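# Stow the earphones in the chest drawer and close it

## Task

Place the coiled earphones inside the small chest's open drawer, then push that drawer closed; the chest must still be standing upright at the end.

## Robot and tools

Robot: two Franka FR3 seven-joint arms, left_arm and right_arm, each carrying a Robotiq 140 two-finger gripper whose fingers are rigid and cannot fold. The left base sits near (-0.058, +0.407, +0.035) m and the right near (-0.037, -0.309, +0.035) m. A camera stand is fixed behind the arms.

Frame: every pose, velocity and offset uses the scene frame. Its origin is at table-top height, halfway between the two nominal bases. +x points out over the table, +y toward left_arm, +z up. Arm names do not match image left and right. In the gripper's own axes, the fingers extend along +z and close along y. end_effector_position is the spot between the pads when they are shut. Fingertips reach about 33 mm past it for gaps up to 40 mm, and only about 9 mm past it when wide open. Printed hand poses can be a few cm off, more at long reach.

Row layout (used by execute_actions and move): 18 numbers, each in [-1, 1], always for both arms. Order: left dx, dy, dz, rx, ry, rz, left gripper position, force_limit, speed, then the same nine for the right arm. The six pose numbers are an offset, not a pose: they count from that arm's Hand target as it stood when the action or move began, along scene axes. 1.0 equals 0.6 m for dx/dy/dz and 180 degrees for rotation; rx, ry, rz form a single rotation vector, turning about the Hand target's position. All zeros re-requests the current Hand target. The three gripper numbers are absolute settings, not offsets. position: +1 fully open (140 mm), about -0.8 pads touch, -1 closes until blocked. force_limit: pad pressure, roughly 14 N at -1 up to 58 N at +1 for a slow close. speed: finger speed, about 30 mm/s at -1 to 250 mm/s at +1. A zero is a real command, so resend the last gripper values to leave a gripper unchanged.

Controller: each control step, the command is clipped to 70 mm and 16 degrees from the measured hand. Hand target in the result is the last clipped command, and the next offsets start there. A hand may stop short; a later action (even zeros) asks again, or send the gap as an offset.

Tools:
- execute_actions(actions, cameras): actions is a list of actions; each action is a table of up to 15 rows, one row per 1/30 s step, and every row counts from the action's starting Hand target. A shorter table repeats its final row. cameras lists names (cam_high, cam_left_wrist, cam_right_wrist, or "all"); an empty actions list returns images and the scene number.
- move(target, speed, blend, blocking, cameras): target is one 18-number row or a list of up to 15 rows, every row an offset from the Hand targets at the call's start. Straight-line paths, no obstacle avoidance, capped at 10 s. speed is m/s, 0.002 to 2 (default 0.25), one value or one per target. blend in metres rounds corners (0 = stop at each). blocking=false returns after about 0.5 s while motion continues. Extra line move: gives the ending (done, off_target, moving, held, fault) and limits (paced = clipped, held = steps withheld).
- wait(seconds 0 to 10): lets time pass holding commands.
- stop(): brakes a running move; fingers keep going.
- zoom_image(camera, region=[x0, y0, x1, y1]): pixels of that camera's latest image, at most 504 by 504.
- clear_fault(arm): clears a reported torque or force fault on left_arm or right_arm.
- read_manual(section): licence texts only.
- finished_scene(scene): ends the scene (1 or 2); irreversible.

Results: end_effector_position (m) and end_effector_quat_wxyz in the scene frame; Hand target; Tool commands; object_status per gripper: 0 moving, 1 blocked while opening, 2 blocked while closing (what you want after a grip), 3 reached the command or pads met. position_measured is in counts: 3 open, about 75 = 100 mm, 139 = 60 mm, 200 = 20 mm, 230 pads met. Also joint positions, velocities ("within noise" means still), joint torques, external joint torques, and flange force along the gripper's own axes, all with noise. MOTOR HOT warns of overheating; fault lines report stops.

Gripping: close with position -1 and confirm status 2. To tighten, raise force_limit and nudge position to -0.98; to loosen, reopen and close slowly. Faster closes squeeze much harder.

Cameras: cam_high 504x504 fixed, looking down from in front; cam_left_wrist and cam_right_wrist 672x504 on the hands.

Avoid: any object leaving the table; dropping or releasing a moving part; hitting the chest or table hard; tipping the chest. Contact force over 40 N or joint load over its limit (35, 35, 32, 30, 12, 12, 12 N m, waist to wrist roll) faults the arm until clear_fault. Never let the arms or grippers bump or grip each other. Avoid squeezing hard on parts still resting on something, long stretched holds and pushing at unreachable poses (overheating), fast large wrist turns, and joint range or speed limits. Thinking time lets the scene run.

Each tool is called by a JSON object that holds its "op" and its "data".

## Session

{"op": "execute_actions", "data": {"actions": []}}

Scene clock: 0.00 s.
left_arm: end_effector_position=(+0.3906, +0.3534, +0.3040) position_measured=3 object_status=3 end_effector_quat_wxyz=(-0.104, +0.774, -0.462, -0.421) | right_arm: end_effector_position=(+0.5086, -0.3611, +0.2859) position_measured=3 object_status=3 end_effector_quat_wxyz=(+0.657, +0.632, +0.406, +0.058)
Joint positions: left_arm=[-0.32 0.467 -0.031 -1.437 0.367 1.075 -0.844] | right_arm=[0.274 0.011 0.155 -2.572 -1.668 1.783 -1.044]
Joint velocities: within noise
Joint torques (N m): no reading
External joint torques (N m): no reading
Flange force (N): no reading
Hand target: left_arm +0.3906, +0.3534, +0.3040; -0.104, +0.774, -0.462, -0.421 | right_arm +0.5086, -0.3611, +0.2859; +0.657, +0.632, +0.406, +0.058
Tool commands: left_gripper/position=+1.0 left_gripper/force_limit=+1.0 left_gripper/speed=+1.0 right_gripper/position=+1.0 right_gripper/force_limit=+1.0 right_gripper/speed=+1.0
camera_calibration:
cam_left_wrist: T_world_to_cam=[[-0.802398, -0.554172, 0.221475, 0.450136], [-0.0399313, 0.420134, 0.906583, -0.404157], [-0.595452, 0.718597, -0.359244, 0.229469], [0, 0, 0, 1]] pos_world=[0.481688, 0.254357, 0.349144]
cam_right_wrist: T_world_to_cam=[[0.437809, 0.169359, 0.882973, -0.403825], [-0.834551, -0.288768, 0.469187, 0.188577], [0.334436, -0.942301, 0.0149133, -0.371105], [0, 0, 0, 1]] pos_world=[0.458286, -0.226846, 0.273623]

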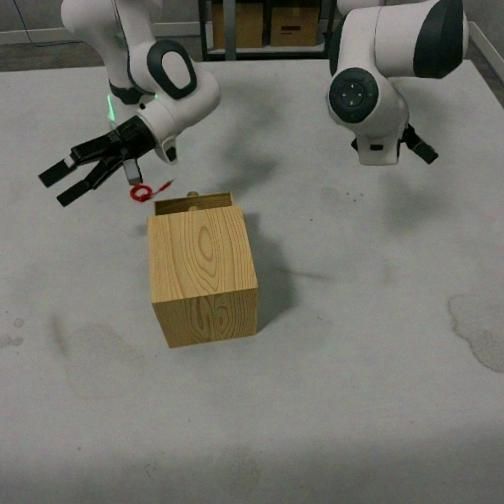

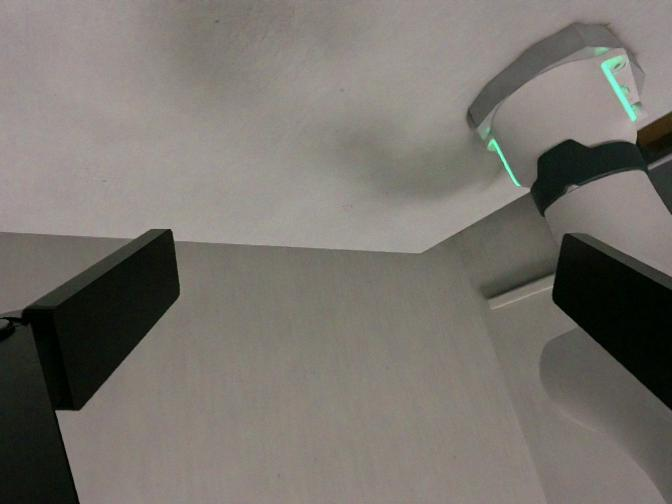

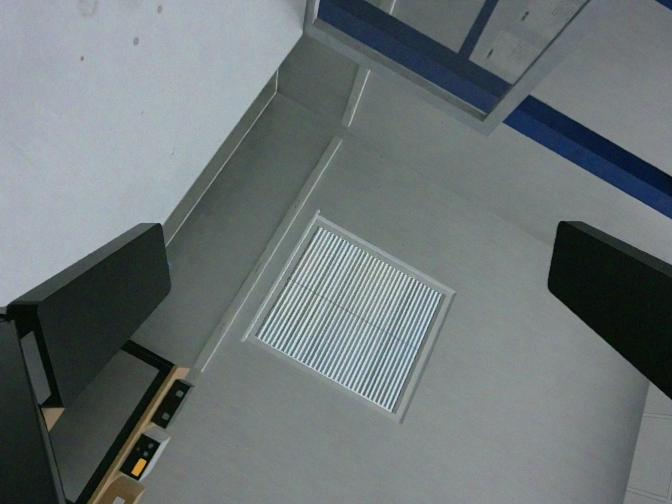

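{"op": "zoom_image", "data": {"camera": "cam_high", "region": [100, 150, 290, 350]}}

Scaled by 2.520 from the camera's 504x504 image, which has a finer 720x720 frame.

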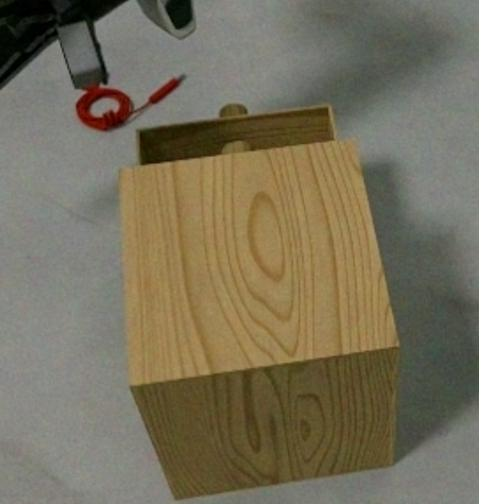

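{"op": "move", "data": {"target": [[0,0,0,0,0,0,1,1,1,-0.3,0.05,0.05,0.4708,0.0715,-0.2639,1,1,1],[0,0,0,0,0,0,1,1,1,-0.414,0.135,-0.11,0.4708,0.0715,-0.2639,1,1,1]], "speed": 0.25, "blend": 0.04, "cameras": ["cam_high","cam_right_wrist"]}}

Scene clock: 79.27 s.
left_arm: end_effector_position=(+0.3906, +0.3534, +0.3040) position_measured=3 object_status=3 end_effector_quat_wxyz=(-0.104, +0.774, -0.462, -0.421) | right_arm: end_effector_position=(+0.2596, -0.2807, +0.2198) position_measured=3 object_status=3 end_effector_quat_wxyz=(+0.001, +0.998, +0.067, -0.001)
Joint positions: left_arm=[-0.32 0.467 -0.031 -1.437 0.367 1.075 -0.844] | right_arm=[0.353 -0.816 -0.292 -2.85 -0.239 2.041 -1.41]
Joint velocities: left_arm=[within noise] | right_arm=[0 0.001 0 0 0.001 0.002 0.004]
Joint torques (N m): left_arm=[0.22 -42.39 1.27 23.14 1.74 -0.17 0.09] | right_arm=[-0.32 -4.21 4.06 24.7 1.12 2.9 0.06]
External joint torques (N m): left_arm=[0.3 2.82 0.8 0.71 -0.1 -0.02 0.09] | right_arm=[-0.29 -0.11 0.46 0.8 0.34 0.25 0.06]
Flange force (N): left_arm=[6.0 -8.3 -10.2] | right_arm=[1.5 -0.9 -1.3]
Hand target: left_arm +0.3906, +0.3534, +0.3040; -0.104, +0.774, -0.462, -0.421 | right_arm +0.2602, -0.2801, +0.2199; -0.001, +0.998, +0.062, +0.000
Off the commanded pose: left_arm 0.000 m, 0 deg | right_arm 0.001 m, 1 deg.
move: done
camera_calibration:
cam_right_wrist: T_world_to_cam=[[0.118025, -0.992854, -0.0176084, -0.295298], [-0.93165, -0.116851, 0.344055, 0.135957], [-0.343654, -0.0242022, -0.938784, 0.432286], [0, 0, 0, 1]] pos_world=[0.310074, -0.266839, 0.353847]
Images, in order (width x height): cam_high 504x504, cam_right_wrist 672x504.

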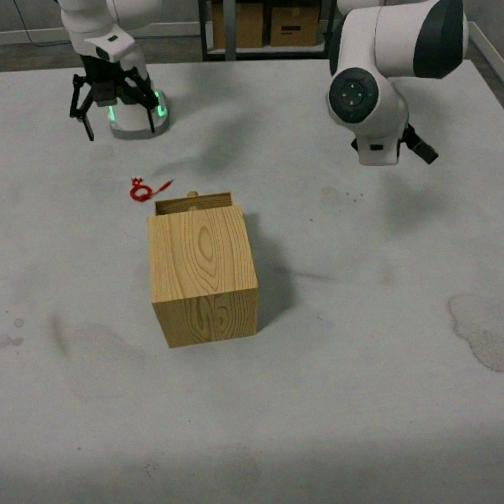

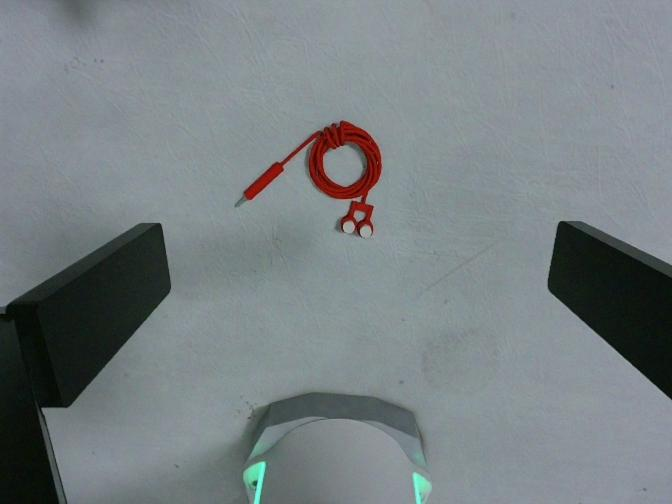

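{"op": "move", "data": {"target": [[0,0,0,0,0,0,1,1,1,0.0233,-0.0357,-0.05,0,0,-0.928,-0.49,-1,0],[0,0,0,0,0,0,1,1,1,0.0233,-0.0357,-0.2165,0,0,-0.928,-0.49,-1,0]], "speed": [0.5,0.2], "cameras": ["cam_high","cam_right_wrist"]}}

Scene clock: 114.53 s.
left_arm: end_effector_position=(+0.3906, +0.3534, +0.3040) position_measured=3 object_status=3 end_effector_quat_wxyz=(-0.104, +0.774, -0.462, -0.421) | right_arm: end_effector_position=(+0.2729, -0.3016, +0.0900) position_measured=191 object_status=3 end_effector_quat_wxyz=(-0.002, -0.171, +0.985, -0.001)
Joint positions: left_arm=[-0.32 0.467 -0.031 -1.437 0.367 1.075 -0.844] | right_arm=[-0.965 -0.794 1.177 -2.914 0.993 2.24 0.569]
Joint velocities: left_arm=[within noise] | right_arm=[-0.001 0.001 0.001 -0.001 0.001 0.004 -0.006]
Joint torques (N m): left_arm=[0.2 -42.41 1.25 23.11 1.76 -0.18 0.07] | right_arm=[-0.16 3.96 -12.66 16.19 0.85 2.75 -0.48]
External joint torques (N m): left_arm=[0.49 3.06 0.93 0.54 -0.08 -0.04 0.07] | right_arm=[-0.22 0.34 0.46 1.53 0.27 0.23 -0.48]
Flange force (N): left_arm=[6.1 -8.6 -9.8] | right_arm=[-6.5 -3.8 4.8]
Hand target: left_arm +0.3906, +0.3534, +0.3040; -0.104, +0.774, -0.462, -0.421 | right_arm +0.2742, -0.3015, +0.0900; +0.000, -0.175, +0.985, -0.001
Off the commanded pose: left_arm 0.000 m, 0 deg | right_arm 0.001 m, 0 deg.
move: done; limits=paced
camera_calibration:
cam_right_wrist: T_world_to_cam=[[-0.322194, 0.94647, -0.0196385, 0.385293], [0.888732, 0.309555, 0.338129, -0.177133], [0.326108, 0.0914898, -0.940895, 0.166736], [0, 0, 0, 1]] pos_world=[0.227189, -0.325091, 0.224341]
Images, in order (width x height): cam_high 504x504, cam_right_wrist 672x504.

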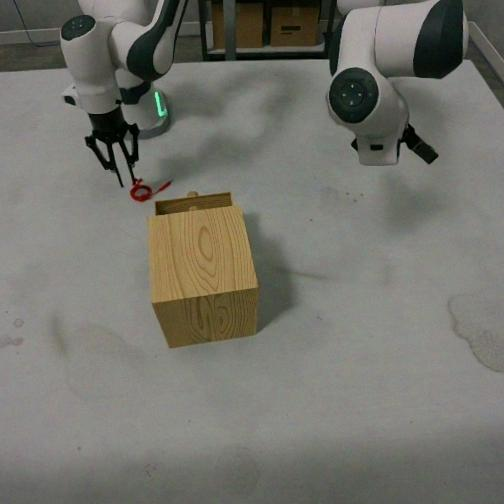

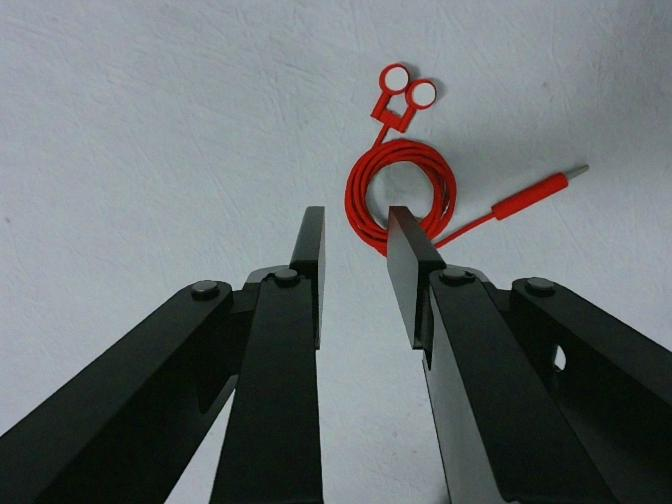

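{"op": "move", "data": {"target": [[0,0,0,0,0,0,1,1,1,-0.0125,0.0007,-0.03,0,0,0,-0.49,-1,0],[0,0,0,0,0,0,1,1,1,-0.0125,0.0007,-0.0883,0,0,0,-0.49,-1,0]], "speed": 0.08, "blend": 0.005, "cameras": ["cam_right_wrist"]}}

Scene clock: 125.83 s.
left_arm: end_effector_position=(+0.3906, +0.3534, +0.3040) position_measured=3 object_status=3 end_effector_quat_wxyz=(-0.104, +0.774, -0.462, -0.421) | right_arm: end_effector_position=(+0.2656, -0.3013, +0.0370) position_measured=191 object_status=3 end_effector_quat_wxyz=(-0.002, -0.171, +0.985, -0.001)
Joint positions: left_arm=[-0.32 0.467 -0.031 -1.437 0.367 1.075 -0.844] | right_arm=[-1.114 -0.63 1.423 -2.927 1.15 2.451 0.489]
Joint velocities: left_arm=[within noise] | right_arm=[0 0.002 -0.001 0 -0.001 0.002 -0.005]
Joint torques (N m): left_arm=[0.27 -42.36 1.23 23.08 1.74 -0.16 0.09] | right_arm=[-0.27 4.9 -10.92 13.2 0.75 2.78 -0.39]
External joint torques (N m): left_arm=[0.19 2.83 0.64 0.67 -0.11 -0.01 0.09] | right_arm=[-0.24 0.36 0.62 1.54 0.27 0.24 -0.39]
Flange force (N): left_arm=[6.0 -8.1 -10.0] | right_arm=[-6.7 -4.0 9.9]
Hand target: left_arm +0.3906, +0.3534, +0.3040; -0.104, +0.774, -0.462, -0.421 | right_arm +0.2667, -0.3011, +0.0370; +0.000, -0.175, +0.985, -0.001
Off the commanded pose: left_arm 0.000 m, 0 deg | right_arm 0.001 m, 0 deg.
move: done
camera_calibration:
cam_right_wrist: T_world_to_cam=[[-0.322601, 0.946325, -0.0199264, 0.381772], [0.888547, 0.310026, 0.338183, -0.152546], [0.326209, 0.0913927, -0.940869, 0.119299], [0, 0, 0, 1]] pos_world=[0.219788, -0.32489, 0.171441]
Images, in order (width x height): cam_right_wrist 672x504.

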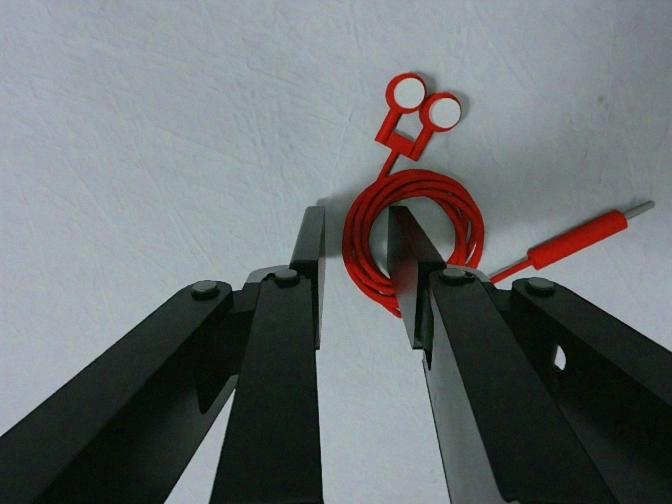

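{"op": "move", "data": {"target": [[0,0,0,0,0,0,1,1,1,0,0,-0.0045,0,0,0,-0.49,-1,0],[0,0,0,0,0,0,1,1,1,0,0,-0.0045,0,0,0,-1,-1,-1]], "speed": 0.02}}

{"op": "wait", "data": {"seconds": 0.7, "cameras": ["cam_right_wrist"]}}

Scene clock: 131.20 s.
left_arm: end_effector_position=(+0.3906, +0.3534, +0.3040) position_measured=3 object_status=3 end_effector_quat_wxyz=(-0.104, +0.774, -0.462, -0.421) | right_arm: end_effector_position=(+0.2657, -0.3013, +0.0343) position_measured=223 object_status=0 end_effector_quat_wxyz=(-0.001, -0.172, +0.985, -0.001)
Joint positions: left_arm=[-0.32 0.467 -0.031 -1.437 0.367 1.075 -0.844] | right_arm=[-1.128 -0.619 1.44 -2.925 1.157 2.464 0.482]
Joint torques (N m): left_arm=[0.26 -42.34 1.28 23.11 1.74 -0.18 0.07] | right_arm=[-0.26 5.07 -10.96 13 0.67 2.77 -0.42]
External joint torques (N m): left_arm=[0.28 2.83 0.76 0.7 -0.11 -0.03 0.07] | right_arm=[-0.29 0.38 0.44 1.4 0.2 0.24 -0.42]
Flange force (N): left_arm=[6.0 -8.3 -10.2] | right_arm=[-6.0 -4.2 9.2]
Hand target: left_arm +0.3906, +0.3534, +0.3040; -0.104, +0.774, -0.462, -0.421 | right_arm +0.2667, -0.3011, +0.0343; +0.000, -0.175, +0.985, -0.001
Off the commanded pose: left_arm 0.000 m, 0 deg | right_arm 0.001 m, 0 deg.
move: done

Scene clock: 131.90 s.
left_arm: end_effector_position=(+0.3906, +0.3534, +0.3040) position_measured=3 object_status=3 end_effector_quat_wxyz=(-0.104, +0.774, -0.462, -0.421) | right_arm: end_effector_position=(+0.2657, -0.3013, +0.0343) position_measured=223 object_status=2 end_effector_quat_wxyz=(-0.001, -0.172, +0.985, -0.001)
Joint positions: left_arm=[-0.32 0.467 -0.031 -1.437 0.367 1.075 -0.844] | right_arm=[-1.128 -0.619 1.44 -2.925 1.157 2.464 0.482]
Joint torques (N m): left_arm=[0.23 -42.33 1.27 23.1 1.75 -0.17 0.09] | right_arm=[-0.25 5 -10.89 12.95 0.67 2.77 -0.34]
External joint torques (N m): left_arm=[0.2 2.88 0.71 0.68 -0.1 -0.02 0.09] | right_arm=[-0.29 0.36 0.49 1.35 0.2 0.23 -0.34]
Flange force (N): left_arm=[6.1 -8.3 -10.2] | right_arm=[-6.0 -3.9 9.2]
Hand target: left_arm +0.3906, +0.3534, +0.3040; -0.104, +0.774, -0.462, -0.421 | right_arm +0.2667, -0.3011, +0.0343; +0.000, -0.175, +0.985, -0.001
Tool commands: left_gripper/position=+1.0 left_gripper/force_limit=+1.0 left_gripper/speed=+1.0 right_gripper/position=-1.0 right_gripper/force_limit=-1.0 right_gripper/speed=-1.0
Off the commanded pose: left_arm 0.000 m, 0 deg | right_arm 0.001 m, 0 deg.
wait: 0.70 s; at rest by 0.17 s
camera_calibration:
cam_right_wrist: T_world_to_cam=[[-0.324148, 0.945796, -0.0199393, 0.381918], [0.887938, 0.311455, 0.338471, -0.151136], [0.326335, 0.0920101, -0.940765, 0.116788], [0, 0, 0, 1]] pos_world=[0.219885, -0.32489, 0.168641]
Images, in order (width x height): cam_right_wrist 672x504.

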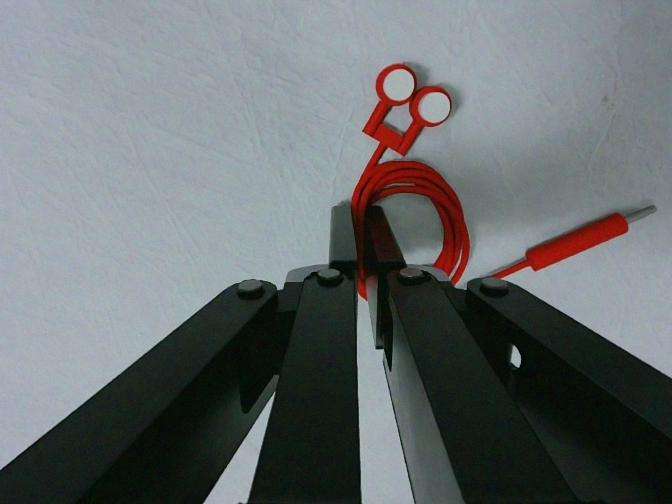

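{"op": "move", "data": {"target": [[0,0,0,0,0,0,1,1,1,0,0,0.4428,0,0,0,-1,-1,-1],[0,0,0,0,0,0,1,1,1,0.2438,0.3802,0.4428,0,0,0.928,-1,-1,-1]], "speed": [0.15,0.25], "blend": 0.03, "cameras": ["cam_high","cam_right_wrist"]}}

Scene clock: 160.83 s.
left_arm: end_effector_position=(+0.3906, +0.3534, +0.3040) position_measured=3 object_status=3 end_effector_quat_wxyz=(-0.104, +0.774, -0.462, -0.421) | right_arm: end_effector_position=(+0.4127, -0.0734, +0.3007) position_measured=223 object_status=2 end_effector_quat_wxyz=(+0.000, +0.998, +0.058, +0.001)
Joint positions: left_arm=[-0.32 0.467 -0.031 -1.437 0.367 1.075 -0.844] | right_arm=[0.106 -0.161 0.323 -2.124 0.056 1.972 -1.249]
Joint velocities: left_arm=[within noise] | right_arm=[0.001 0.001 -0.001 0 -0.001 0 -0.008]
Joint torques (N m): left_arm=[0.26 -42.35 1.27 23.1 1.74 -0.17 0.09] | right_arm=[0.79 -24.24 -2.13 26.56 0.75 2.71 -0.35]
External joint torques (N m): left_arm=[0.15 3.01 0.65 0.61 -0.12 -0.02 0.09] | right_arm=[0.83 0.82 -0.33 1.75 -0.03 0.04 -0.35]
Flange force (N): left_arm=[6.4 -8.3 -10.2] | right_arm=[7.5 -2.5 -2.9]
Hand target: left_arm +0.3906, +0.3534, +0.3040; -0.104, +0.774, -0.462, -0.421 | right_arm +0.4129, -0.0730, +0.3000; -0.001, +0.998, +0.062, +0.000
Off the commanded pose: left_arm 0.000 m, 0 deg | right_arm 0.001 m, 1 deg.
move: done
camera_calibration:
cam_right_wrist: T_world_to_cam=[[0.0994625, -0.994854, -0.0193183, -0.0980552], [-0.934993, -0.100085, 0.340251, 0.27869], [-0.340433, -0.0157797, -0.940136, 0.565515], [0, 0, 0, 1]] pos_world=[0.462846, -0.0607343, 0.434943]
Images, in order (width x height): cam_high 504x504, cam_right_wrist 672x504.

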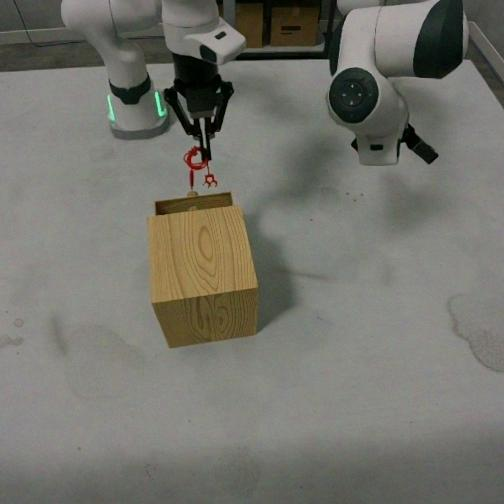

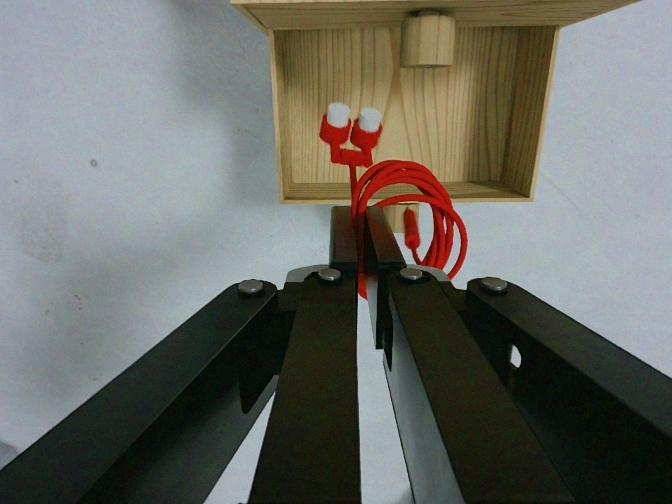

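{"op": "move", "data": {"target": [[0,0,0,0,0,0,1,1,1,0,0,0.06,0,0,0,-1,-1,-1],[0,0,0,0,0,0,1,1,1,0.054,0.007,0.06,0,0,0,-1,-1,-1]], "speed": 0.1, "blend": 0.01, "cameras": ["cam_high","cam_right_wrist"]}}

{"op": "zoom_image", "data": {"camera": "cam_high", "region": [130, 90, 290, 250]}}

Scene clock: 188.63 s.
left_arm: end_effector_position=(+0.3906, +0.3534, +0.3040) position_measured=3 object_status=3 end_effector_quat_wxyz=(-0.104, +0.774, -0.462, -0.421) | right_arm: end_effector_position=(+0.4459, -0.0677, +0.3370) position_measured=223 object_status=2 end_effector_quat_wxyz=(-0.002, +0.998, +0.061, +0.002)
Joint positions: left_arm=[-0.32 0.467 -0.031 -1.437 0.367 1.075 -0.844] | right_arm=[0.098 -0.078 0.317 -1.944 0.028 1.876 -1.252]
Joint velocities: left_arm=[within noise] | right_arm=[0 -0.002 -0.001 0 -0.002 -0.005 -0.001]
Joint torques (N m): left_arm=[0.23 -42.34 1.26 23.1 1.74 -0.18 0.08] | right_arm=[0.28 -27.32 -0.78 27.02 0.49 2.54 -0.16]
External joint torques (N m): left_arm=[0.15 3.05 0.67 0.56 -0.12 -0.03 0.08] | right_arm=[0.18 0.9 -0.01 2 -0.33 -0.14 -0.16]
Flange force (N): left_arm=[6.4 -8.2 -10.1] | right_arm=[9.7 -3.2 -4.5]
Hand target: left_arm +0.3906, +0.3534, +0.3040; -0.104, +0.774, -0.462, -0.421 | right_arm +0.4453, -0.0688, +0.3360; -0.001, +0.998, +0.062, +0.000
Off the commanded pose: left_arm 0.000 m, 0 deg | right_arm 0.002 m, 0 deg.
move: done
camera_calibration:
cam_right_wrist: T_world_to_cam=[[0.105841, -0.994117, -0.0230221, -0.0965145], [-0.935377, -0.10739, 0.336954, 0.298739], [-0.337444, -0.014129, -0.94124, 0.610174], [0, 0, 0, 1]] pos_world=[0.495548, -0.0552438, 0.471437]
Images, in order (width x height): cam_high 504x504, cam_right_wrist 672x504.

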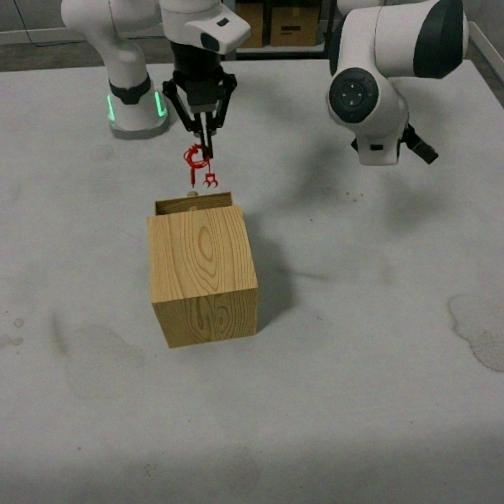

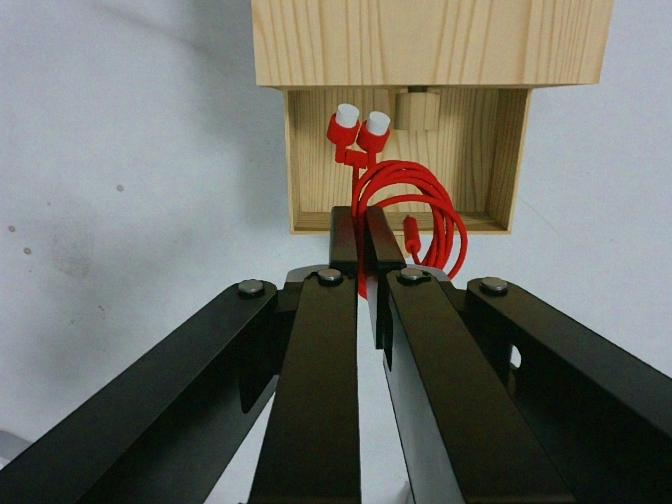

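Scaled by 3.150 from the camera's 504x504 image, which has a finer 720x720 frame.

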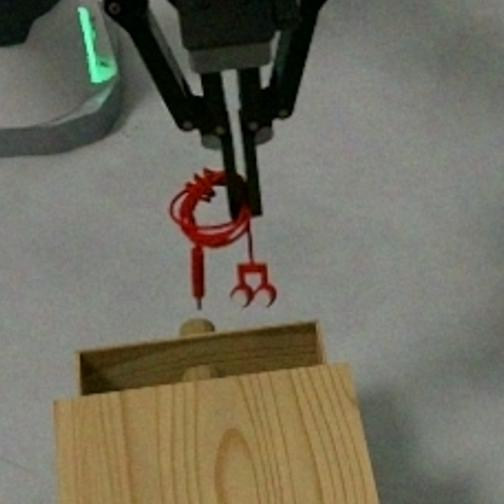

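{"op": "move", "data": {"target": [0,0,0,0,0,0,1,1,1,0,0,-0.15,0,0,0,-1,-1,-1], "speed": 0.1, "cameras": ["cam_high","cam_right_wrist"]}}

{"op": "zoom_image", "data": {"camera": "cam_high", "region": [130, 90, 290, 250]}}

Scene clock: 204.50 s.
left_arm: end_effector_position=(+0.3906, +0.3534, +0.3040) position_measured=3 object_status=3 end_effector_quat_wxyz=(-0.104, +0.774, -0.462, -0.421) | right_arm: end_effector_position=(+0.4447, -0.0694, +0.2466) position_measured=223 object_status=2 end_effector_quat_wxyz=(-0.001, +0.998, +0.065, -0.001)
Joint positions: left_arm=[-0.32 0.467 -0.031 -1.437 0.367 1.075 -0.844] | right_arm=[0.098 -0.019 0.324 -2.112 0.01 2.093 -1.248]
Joint velocities: left_arm=[within noise] | right_arm=[0 0 0 -0.001 -0.001 0.004 0.004]
Joint torques (N m): left_arm=[0.22 -42.32 1.26 23.09 1.74 -0.17 0.07] | right_arm=[0.35 -29.06 0.26 25.64 0.4 2.89 -0.02]
External joint torques (N m): left_arm=[0.25 2.92 0.76 0.66 -0.09 -0.02 0.07] | right_arm=[0.36 0.47 0.49 1.28 -0.33 0.22 -0.02]
Flange force (N): left_arm=[6.2 -8.3 -10.2] | right_arm=[5.7 -2.8 -0.8]
Hand target: left_arm +0.3906, +0.3534, +0.3040; -0.104, +0.774, -0.462, -0.421 | right_arm +0.4453, -0.0688, +0.2460; -0.001, +0.998, +0.062, +0.000
Off the commanded pose: left_arm 0.000 m, 0 deg | right_arm 0.001 m, 0 deg.
move: done
camera_calibration:
cam_right_wrist: T_world_to_cam=[[0.112664, -0.993419, -0.0206108, -0.103814], [-0.932383, -0.112867, 0.343399, 0.324625], [-0.343466, -0.0194717, -0.938963, 0.526388], [0, 0, 0, 1]] pos_world=[0.495167, -0.0562418, 0.380643]
Images, in order (width x height): cam_high 504x504, cam_right_wrist 672x504.

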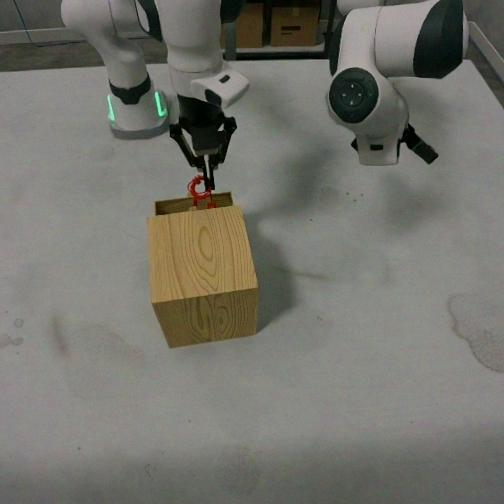

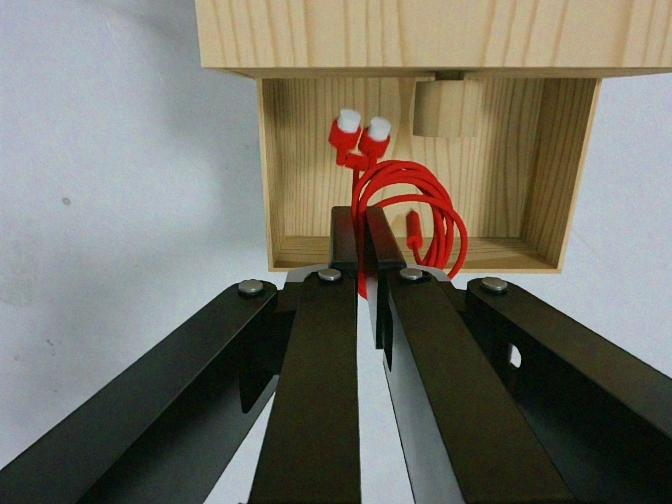

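Scaled by 3.150 from the camera's 504x504 image, which has a finer 720x720 frame.

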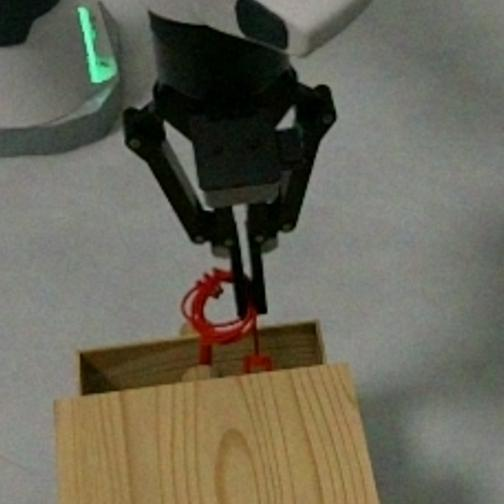

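{"op": "move", "data": {"target": [0,0,0,0,0,0,1,1,1,0,0,-0.07,0,0,0,-1,-1,-1], "speed": 0.07, "cameras": ["cam_high","cam_right_wrist"]}}

Scene clock: 209.93 s.
left_arm: end_effector_position=(+0.3906, +0.3534, +0.3040) position_measured=3 object_status=3 end_effector_quat_wxyz=(-0.104, +0.774, -0.462, -0.421) | right_arm: end_effector_position=(+0.4450, -0.0697, +0.2048) position_measured=223 object_status=2 end_effector_quat_wxyz=(-0.001, +0.998, +0.064, -0.001)
Joint positions: left_arm=[-0.32 0.467 -0.031 -1.437 0.367 1.075 -0.844] | right_arm=[0.098 0.029 0.327 -2.17 -0.008 2.196 -1.234]
Joint velocities: left_arm=[within noise] | right_arm=[0.001 -0.002 0 -0.001 -0.001 0.004 0.004]
Joint torques (N m): left_arm=[0.25 -42.37 1.25 23.12 1.74 -0.17 0.11] | right_arm=[0.7 -29.76 0.72 24.88 0.36 2.9 0.06]
External joint torques (N m): left_arm=[0.29 2.68 0.76 0.78 -0.1 -0.02 0.11] | right_arm=[0.68 0.78 0.38 1.24 -0.33 0.24 0.06]
Flange force (N): left_arm=[5.8 -8.2 -10.2] | right_arm=[6.4 -3.4 0.4]
Hand target: left_arm +0.3906, +0.3534, +0.3040; -0.104, +0.774, -0.462, -0.421 | right_arm +0.4453, -0.0688, +0.2040; -0.001, +0.998, +0.062, +0.000
Off the commanded pose: left_arm 0.000 m, 0 deg | right_arm 0.001 m, 0 deg.
move: done
camera_calibration:
cam_right_wrist: T_world_to_cam=[[0.112296, -0.993465, -0.0204264, -0.104887], [-0.932584, -0.112467, 0.342986, 0.339452], [-0.343042, -0.0194667, -0.939118, 0.487172], [0, 0, 0, 1]] pos_world=[0.495466, -0.0565414, 0.338943]
Images, in order (width x height): cam_high 504x504, cam_right_wrist 672x504.

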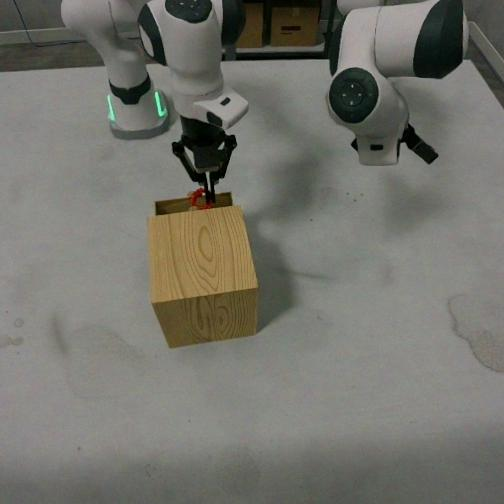

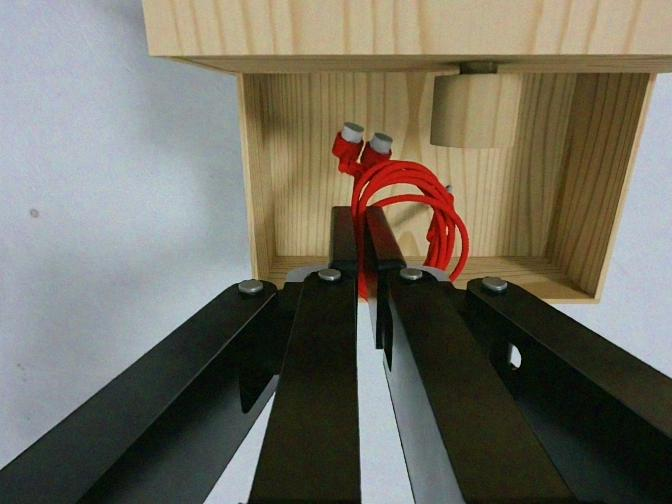

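{"op": "move", "data": {"target": [0,0,0,0,0,0,1,1,1,0,0,-0.05,0,0,0,-1,-1,-1], "speed": 0.05, "cameras": ["cam_high","cam_right_wrist"]}}

{"op": "zoom_image", "data": {"camera": "cam_high", "region": [130, 130, 270, 250]}}

Scene clock: 217.27 s.
left_arm: end_effector_position=(+0.3906, +0.3534, +0.3040) position_measured=3 object_status=3 end_effector_quat_wxyz=(-0.104, +0.774, -0.462, -0.421) | right_arm: end_effector_position=(+0.4451, -0.0696, +0.1749) position_measured=223 object_status=2 end_effector_quat_wxyz=(-0.001, +0.998, +0.064, -0.001)
Joint positions: left_arm=[-0.32 0.467 -0.031 -1.437 0.367 1.075 -0.844] | right_arm=[0.1 0.072 0.327 -2.203 -0.027 2.27 -1.221]
Joint velocities: left_arm=[within noise] | right_arm=[0 0.001 0 0 0 0.004 0.003]
Joint torques (N m): left_arm=[0.24 -42.37 1.32 23.14 1.75 -0.17 0.07] | right_arm=[0.78 -30.48 1 24.23 0.29 2.95 -0.05]
External joint torques (N m): left_arm=[0.19 3.02 0.74 0.62 -0.12 -0.02 0.07] | right_arm=[0.77 0.92 0.2 1.17 -0.36 0.28 -0.05]
Flange force (N): left_arm=[6.4 -8.4 -10.3] | right_arm=[6.4 -3.2 1.2]
Hand target: left_arm +0.3906, +0.3534, +0.3040; -0.104, +0.774, -0.462, -0.421 | right_arm +0.4453, -0.0688, +0.1740; -0.001, +0.998, +0.062, +0.000
Off the commanded pose: left_arm 0.000 m, 0 deg | right_arm 0.001 m, 0 deg.
move: done
camera_calibration:
cam_right_wrist: T_world_to_cam=[[0.11266, -0.993426, -0.0203087, -0.105514], [-0.932647, -0.112773, 0.342711, 0.349829], [-0.342749, -0.019669, -0.939221, 0.458972], [0, 0, 0, 1]] pos_world=[0.495466, -0.0563414, 0.309043]
Images, in order (width x height): cam_high 504x504, cam_right_wrist 672x504.

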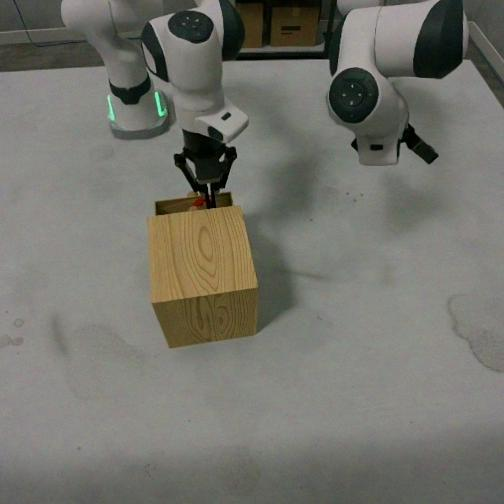

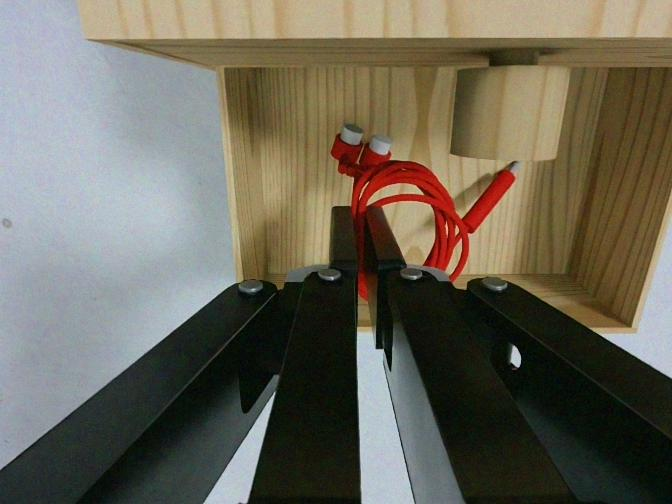

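Scaled by 3.600 from the camera's 504x504 image, which has a finer 720x720 frame.

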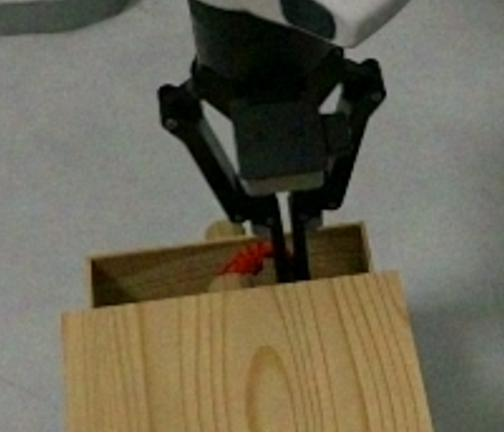

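{"op": "move", "data": {"target": [0,0,0,0,0,0,1,1,1,0,0,-0.035,0,0,0,-1,-1,-1], "speed": 0.04, "cameras": ["cam_right_wrist"]}}

Scene clock: 222.57 s.
left_arm: end_effector_position=(+0.3906, +0.3534, +0.3040) position_measured=3 object_status=3 end_effector_quat_wxyz=(-0.104, +0.774, -0.462, -0.421) | right_arm: end_effector_position=(+0.4451, -0.0690, +0.1542) position_measured=223 object_status=2 end_effector_quat_wxyz=(-0.001, +0.998, +0.065, +0.000)
Joint positions: left_arm=[-0.32 0.467 -0.031 -1.437 0.367 1.075 -0.844] | right_arm=[0.101 0.105 0.327 -2.221 -0.043 2.321 -1.21]
Joint velocities: left_arm=[within noise] | right_arm=[0 0.001 0.001 -0.001 -0.001 0.005 0.003]
Joint torques (N m): left_arm=[0.22 -42.35 1.27 23.11 1.75 -0.18 0.07] | right_arm=[0.59 -30.84 0.96 23.58 0.25 2.81 0.09]
External joint torques (N m): left_arm=[0.17 2.73 0.7 0.76 -0.1 -0.02 0.07] | right_arm=[0.64 1.2 -0.15 1 -0.37 0.13 0.09]
Flange force (N): left_arm=[6.0 -8.1 -10.3] | right_arm=[6.9 -3.2 2.0]
Hand target: left_arm +0.3906, +0.3534, +0.3040; -0.104, +0.774, -0.462, -0.421 | right_arm +0.4453, -0.0688, +0.1530; -0.001, +0.998, +0.062, +0.000
Off the commanded pose: left_arm 0.000 m, 0 deg | right_arm 0.001 m, 0 deg.
move: done
camera_calibration:
cam_right_wrist: T_world_to_cam=[[0.113467, -0.993332, -0.0204052, -0.105792], [-0.932795, -0.113578, 0.342042, 0.357073], [-0.342079, -0.0197766, -0.939463, 0.439331], [0, 0, 0, 1]] pos_world=[0.495366, -0.055842, 0.288442]
Images, in order (width x height): cam_right_wrist 672x504.

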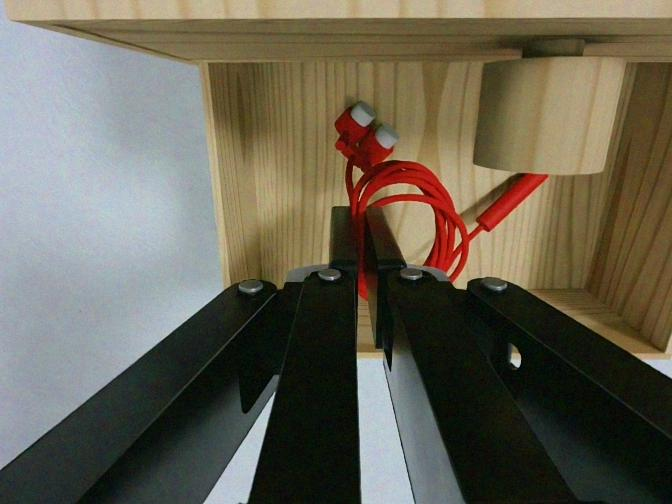

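{"op": "move", "data": {"target": [0,0,0,0,0,0,1,1,1,0,0,-0.03,0,0,0,-1,-1,-1], "speed": 0.03, "cameras": ["cam_right_wrist"]}}

Scene clock: 227.57 s.
left_arm: end_effector_position=(+0.3906, +0.3534, +0.3040) position_measured=3 object_status=3 end_effector_quat_wxyz=(-0.104, +0.774, -0.462, -0.421) | right_arm: end_effector_position=(+0.4451, -0.0691, +0.1361) position_measured=223 object_status=2 end_effector_quat_wxyz=(-0.001, +0.998, +0.065, +0.000)
Joint positions: left_arm=[-0.32 0.467 -0.031 -1.437 0.367 1.075 -0.844] | right_arm=[0.101 0.137 0.326 -2.235 -0.06 2.364 -1.199]
Joint velocities: left_arm=[within noise] | right_arm=[0 0.001 0 0 0 0.004 0.003]
Joint torques (N m): left_arm=[0.24 -42.42 1.24 23.13 1.75 -0.18 0.08] | right_arm=[0.73 -31.51 1.16 23.09 0.28 2.92 0.1]
External joint torques (N m): left_arm=[0.25 2.91 0.71 0.67 -0.1 -0.02 0.08] | right_arm=[0.76 1.17 -0.31 0.99 -0.31 0.24 0.1]
Flange force (N): left_arm=[6.2 -8.3 -10.2] | right_arm=[6.6 -3.2 2.5]
Hand target: left_arm +0.3906, +0.3534, +0.3040; -0.104, +0.774, -0.462, -0.421 | right_arm +0.4453, -0.0688, +0.1350; -0.001, +0.998, +0.062, +0.000
Off the commanded pose: left_arm 0.000 m, 0 deg | right_arm 0.001 m, 0 deg.
move: done
camera_calibration:
cam_right_wrist: T_world_to_cam=[[0.113493, -0.993331, -0.0203223, -0.106208], [-0.932748, -0.113572, 0.342172, 0.363299], [-0.342199, -0.0198788, -0.939417, 0.422402], [0, 0, 0, 1]] pos_world=[0.495466, -0.0558419, 0.270343]
Images, in order (width x height): cam_right_wrist 672x504.

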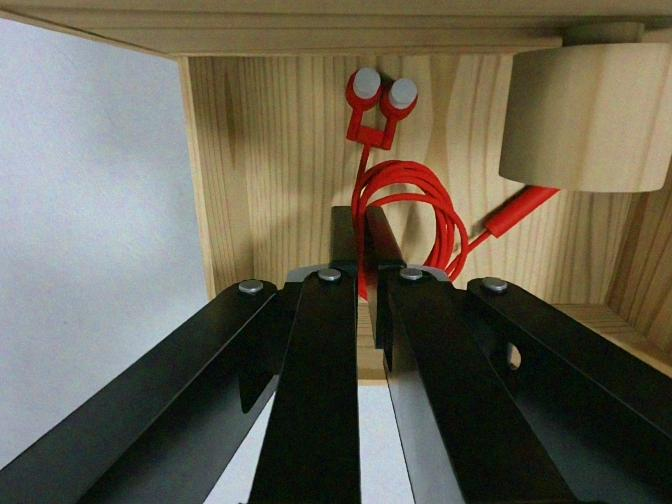

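{"op": "move", "data": {"target": [0,0,0,0,0,0,1,1,1,0,0,-0.02,0,0,0,-1,-1,-1], "speed": 0.02, "cameras": ["cam_right_wrist"]}}

Scene clock: 232.80 s.
left_arm: end_effector_position=(+0.3906, +0.3534, +0.3040) position_measured=3 object_status=3 end_effector_quat_wxyz=(-0.104, +0.774, -0.462, -0.421) | right_arm: end_effector_position=(+0.4452, -0.0690, +0.1243) position_measured=223 object_status=2 end_effector_quat_wxyz=(-0.001, +0.998, +0.065, +0.000)
Joint positions: left_arm=[-0.32 0.467 -0.031 -1.437 0.367 1.075 -0.844] | right_arm=[0.102 0.159 0.324 -2.242 -0.071 2.392 -1.19]
Joint velocities: left_arm=[within noise] | right_arm=[0 0 0.001 -0.001 -0.002 0.004 0.004]
Joint torques (N m): left_arm=[0.25 -42.38 1.29 23.11 1.75 -0.17 0.1] | right_arm=[0.76 -31.75 1.24 22.69 0.19 3.01 0.02]
External joint torques (N m): left_arm=[0.25 2.92 0.76 0.65 -0.09 -0.02 0.1] | right_arm=[0.75 1.14 -0.49 1.03 -0.38 0.35 0.02]
Flange force (N): left_arm=[6.1 -8.3 -10.1] | right_arm=[6.6 -2.9 3.0]
Hand target: left_arm +0.3906, +0.3534, +0.3040; -0.104, +0.774, -0.462, -0.421 | right_arm +0.4453, -0.0688, +0.1230; -0.001, +0.998, +0.062, +0.000
Off the commanded pose: left_arm 0.000 m, 0 deg | right_arm 0.001 m, 0 deg.
move: done
camera_calibration:
cam_right_wrist: T_world_to_cam=[[0.113489, -0.993332, -0.0203075, -0.106352], [-0.932793, -0.113565, 0.342053, 0.367435], [-0.342078, -0.0198764, -0.939461, 0.411177], [0, 0, 0, 1]] pos_world=[0.495466, -0.0557419, 0.258443]
Images, in order (width x height): cam_right_wrist 672x504.

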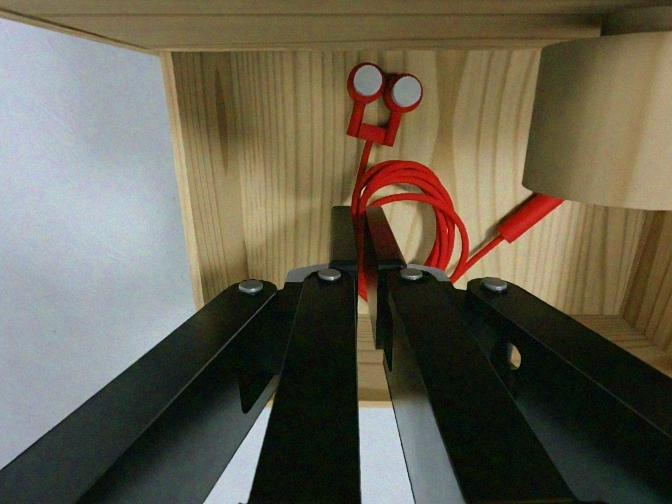

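{"op": "move", "data": {"target": [0,0,0,0,0,0,1,1,1,0,0,-0.015,0,0,0,-1,-1,-1], "speed": 0.02, "cameras": ["cam_right_wrist"]}}

Scene clock: 241.83 s.
left_arm: end_effector_position=(+0.3906, +0.3534, +0.3040) position_measured=3 object_status=3 end_effector_quat_wxyz=(-0.104, +0.774, -0.462, -0.421) | right_arm: end_effector_position=(+0.4453, -0.0690, +0.1154) position_measured=223 object_status=2 end_effector_quat_wxyz=(-0.001, +0.998, +0.065, +0.000)
Joint positions: left_arm=[-0.32 0.467 -0.031 -1.437 0.367 1.075 -0.844] | right_arm=[0.104 0.176 0.322 -2.247 -0.081 2.413 -1.184]
Joint velocities: left_arm=[within noise] | right_arm=[0 0 0 0 -0.001 0.004 0.003]
Joint torques (N m): left_arm=[0.22 -42.38 1.28 23.1 1.74 -0.17 0.09] | right_arm=[0.82 -31.95 1.38 22.32 0.2 2.93 0.05]
External joint torques (N m): left_arm=[0.24 2.73 0.77 0.74 -0.1 -0.02 0.09] | right_arm=[0.85 1.34 -0.49 0.92 -0.36 0.26 0.05]
Flange force (N): left_arm=[5.9 -8.2 -10.1] | right_arm=[6.8 -3.2 3.5]
Hand target: left_arm +0.3906, +0.3534, +0.3040; -0.104, +0.774, -0.462, -0.421 | right_arm +0.4453, -0.0688, +0.1140; -0.001, +0.998, +0.062, +0.000
Off the commanded pose: left_arm 0.000 m, 0 deg | right_arm 0.001 m, 0 deg.
move: done
camera_calibration:
cam_right_wrist: T_world_to_cam=[[0.113376, -0.993344, -0.0203212, -0.106483], [-0.932948, -0.113472, 0.34166, 0.370719], [-0.341691, -0.0197773, -0.939604, 0.402793], [0, 0, 0, 1]] pos_world=[0.495565, -0.0557419, 0.249642]
Images, in order (width x height): cam_right_wrist 672x504.

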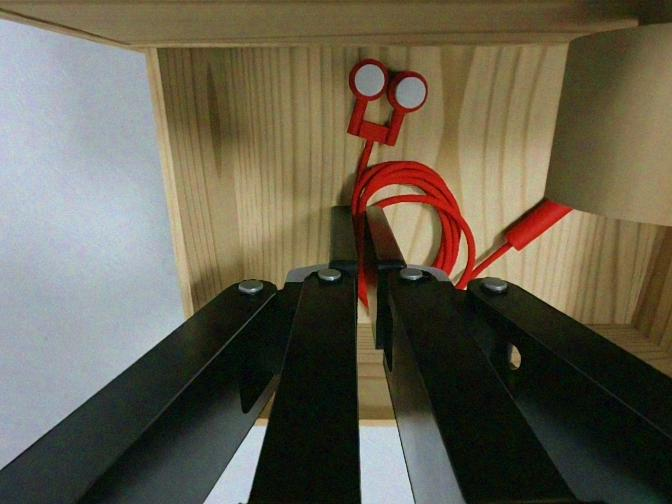

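{"op": "move", "data": {"target": [0,0,0,0,0,0,1,1,1,0,0,-0.009,0,0,0,-1,-1,-1], "speed": 0.02}}

Scene clock: 246.67 s.
left_arm: end_effector_position=(+0.3906, +0.3534, +0.3040) position_measured=3 object_status=3 end_effector_quat_wxyz=(-0.104, +0.774, -0.462, -0.421) | right_arm: end_effector_position=(+0.4471, -0.0674, +0.1134) position_measured=223 object_status=2 end_effector_quat_wxyz=(-0.002, +0.998, +0.065, +0.003)
Joint positions: left_arm=[-0.32 0.467 -0.031 -1.437 0.367 1.075 -0.844] | right_arm=[0.106 0.182 0.321 -2.247 -0.086 2.425 -1.18]
Joint velocities: left_arm=[within noise] | right_arm=[0 0 0.001 0 0 0.002 0.004]
Joint torques (N m): left_arm=[0.24 -42.39 1.28 23.1 1.74 -0.18 0.11] | right_arm=[0.12 -29.39 0.79 20.99 0.03 3.07 0.1]
External joint torques (N m): left_arm=[0.04 2.79 0.6 0.67 -0.13 -0.02 0.11] | right_arm=[0.09 3.9 -1.19 -0.27 -0.53 0.41 0.1]
Flange force (N): left_arm=[6.1 -7.9 -10.1] | right_arm=[9.3 -2.9 9.8]
Hand target: left_arm +0.3906, +0.3534, +0.3040; -0.104, +0.774, -0.462, -0.421 | right_arm +0.4453, -0.0688, +0.1086; -0.001, +0.998, +0.062, +0.000
Off the commanded pose: left_arm 0.000 m, 0 deg | right_arm 0.005 m, 0 deg.
move: off_target (right_arm)

{"op": "move", "data": {"target": [[0,0,0,0,0,0,1,1,1,0,0,0.011,0,0,0,-1,-1,-1],[0,0,0,0,0,0,1,1,1,0,0,0.011,0,0,0,-0.6,-1,-1]], "speed": 0.04, "cameras": ["cam_right_wrist"]}}

Scene clock: 252.60 s.
left_arm: end_effector_position=(+0.3906, +0.3534, +0.3040) position_measured=3 object_status=3 end_effector_quat_wxyz=(-0.104, +0.774, -0.462, -0.421) | right_arm: end_effector_position=(+0.4457, -0.0683, +0.1144) position_measured=205 object_status=0 end_effector_quat_wxyz=(-0.001, +0.998, +0.064, +0.001)
Joint positions: left_arm=[-0.32 0.467 -0.031 -1.437 0.367 1.075 -0.844] | right_arm=[0.106 0.178 0.321 -2.247 -0.084 2.417 -1.179]
Joint torques (N m): left_arm=[0.2 -42.36 1.22 23.09 1.74 -0.17 0.1] | right_arm=[0.27 -33.14 1.86 22.49 0.82 2.48 -0.14]
External joint torques (N m): left_arm=[0.01 2.96 0.54 0.61 -0.13 -0.02 0.1] | right_arm=[0.15 0.18 -0.17 1.17 0.26 -0.19 -0.14]
Flange force (N): left_arm=[6.4 -8.0 -10.2] | right_arm=[4.5 -1.3 -1.0]
Hand target: left_arm +0.3906, +0.3534, +0.3040; -0.104, +0.774, -0.462, -0.421 | right_arm +0.4453, -0.0688, +0.1152; -0.001, +0.998, +0.062, +0.000
Off the commanded pose: left_arm 0.000 m, 0 deg | right_arm 0.001 m, 0 deg.
move: done
camera_calibration:
cam_right_wrist: T_world_to_cam=[[0.112257, -0.993483, -0.0197572, -0.105411], [-0.933862, -0.112273, 0.339552, 0.372271], [-0.339558, -0.0196667, -0.94038, 0.40104], [0, 0, 0, 1]] pos_world=[0.49566, -0.0550409, 0.248642]
Images, in order (width x height): cam_right_wrist 672x504.

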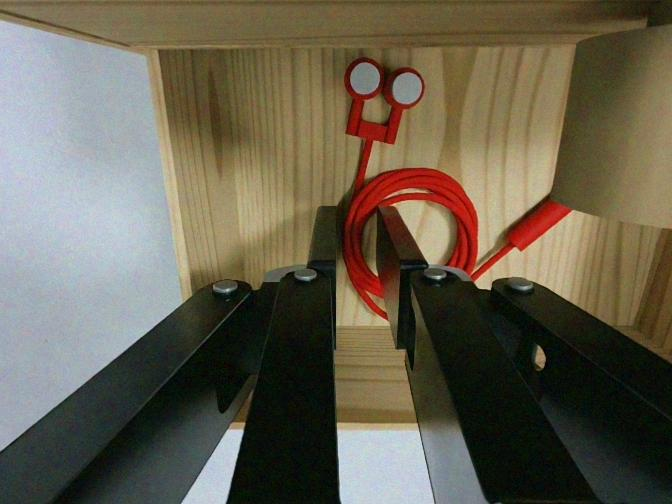

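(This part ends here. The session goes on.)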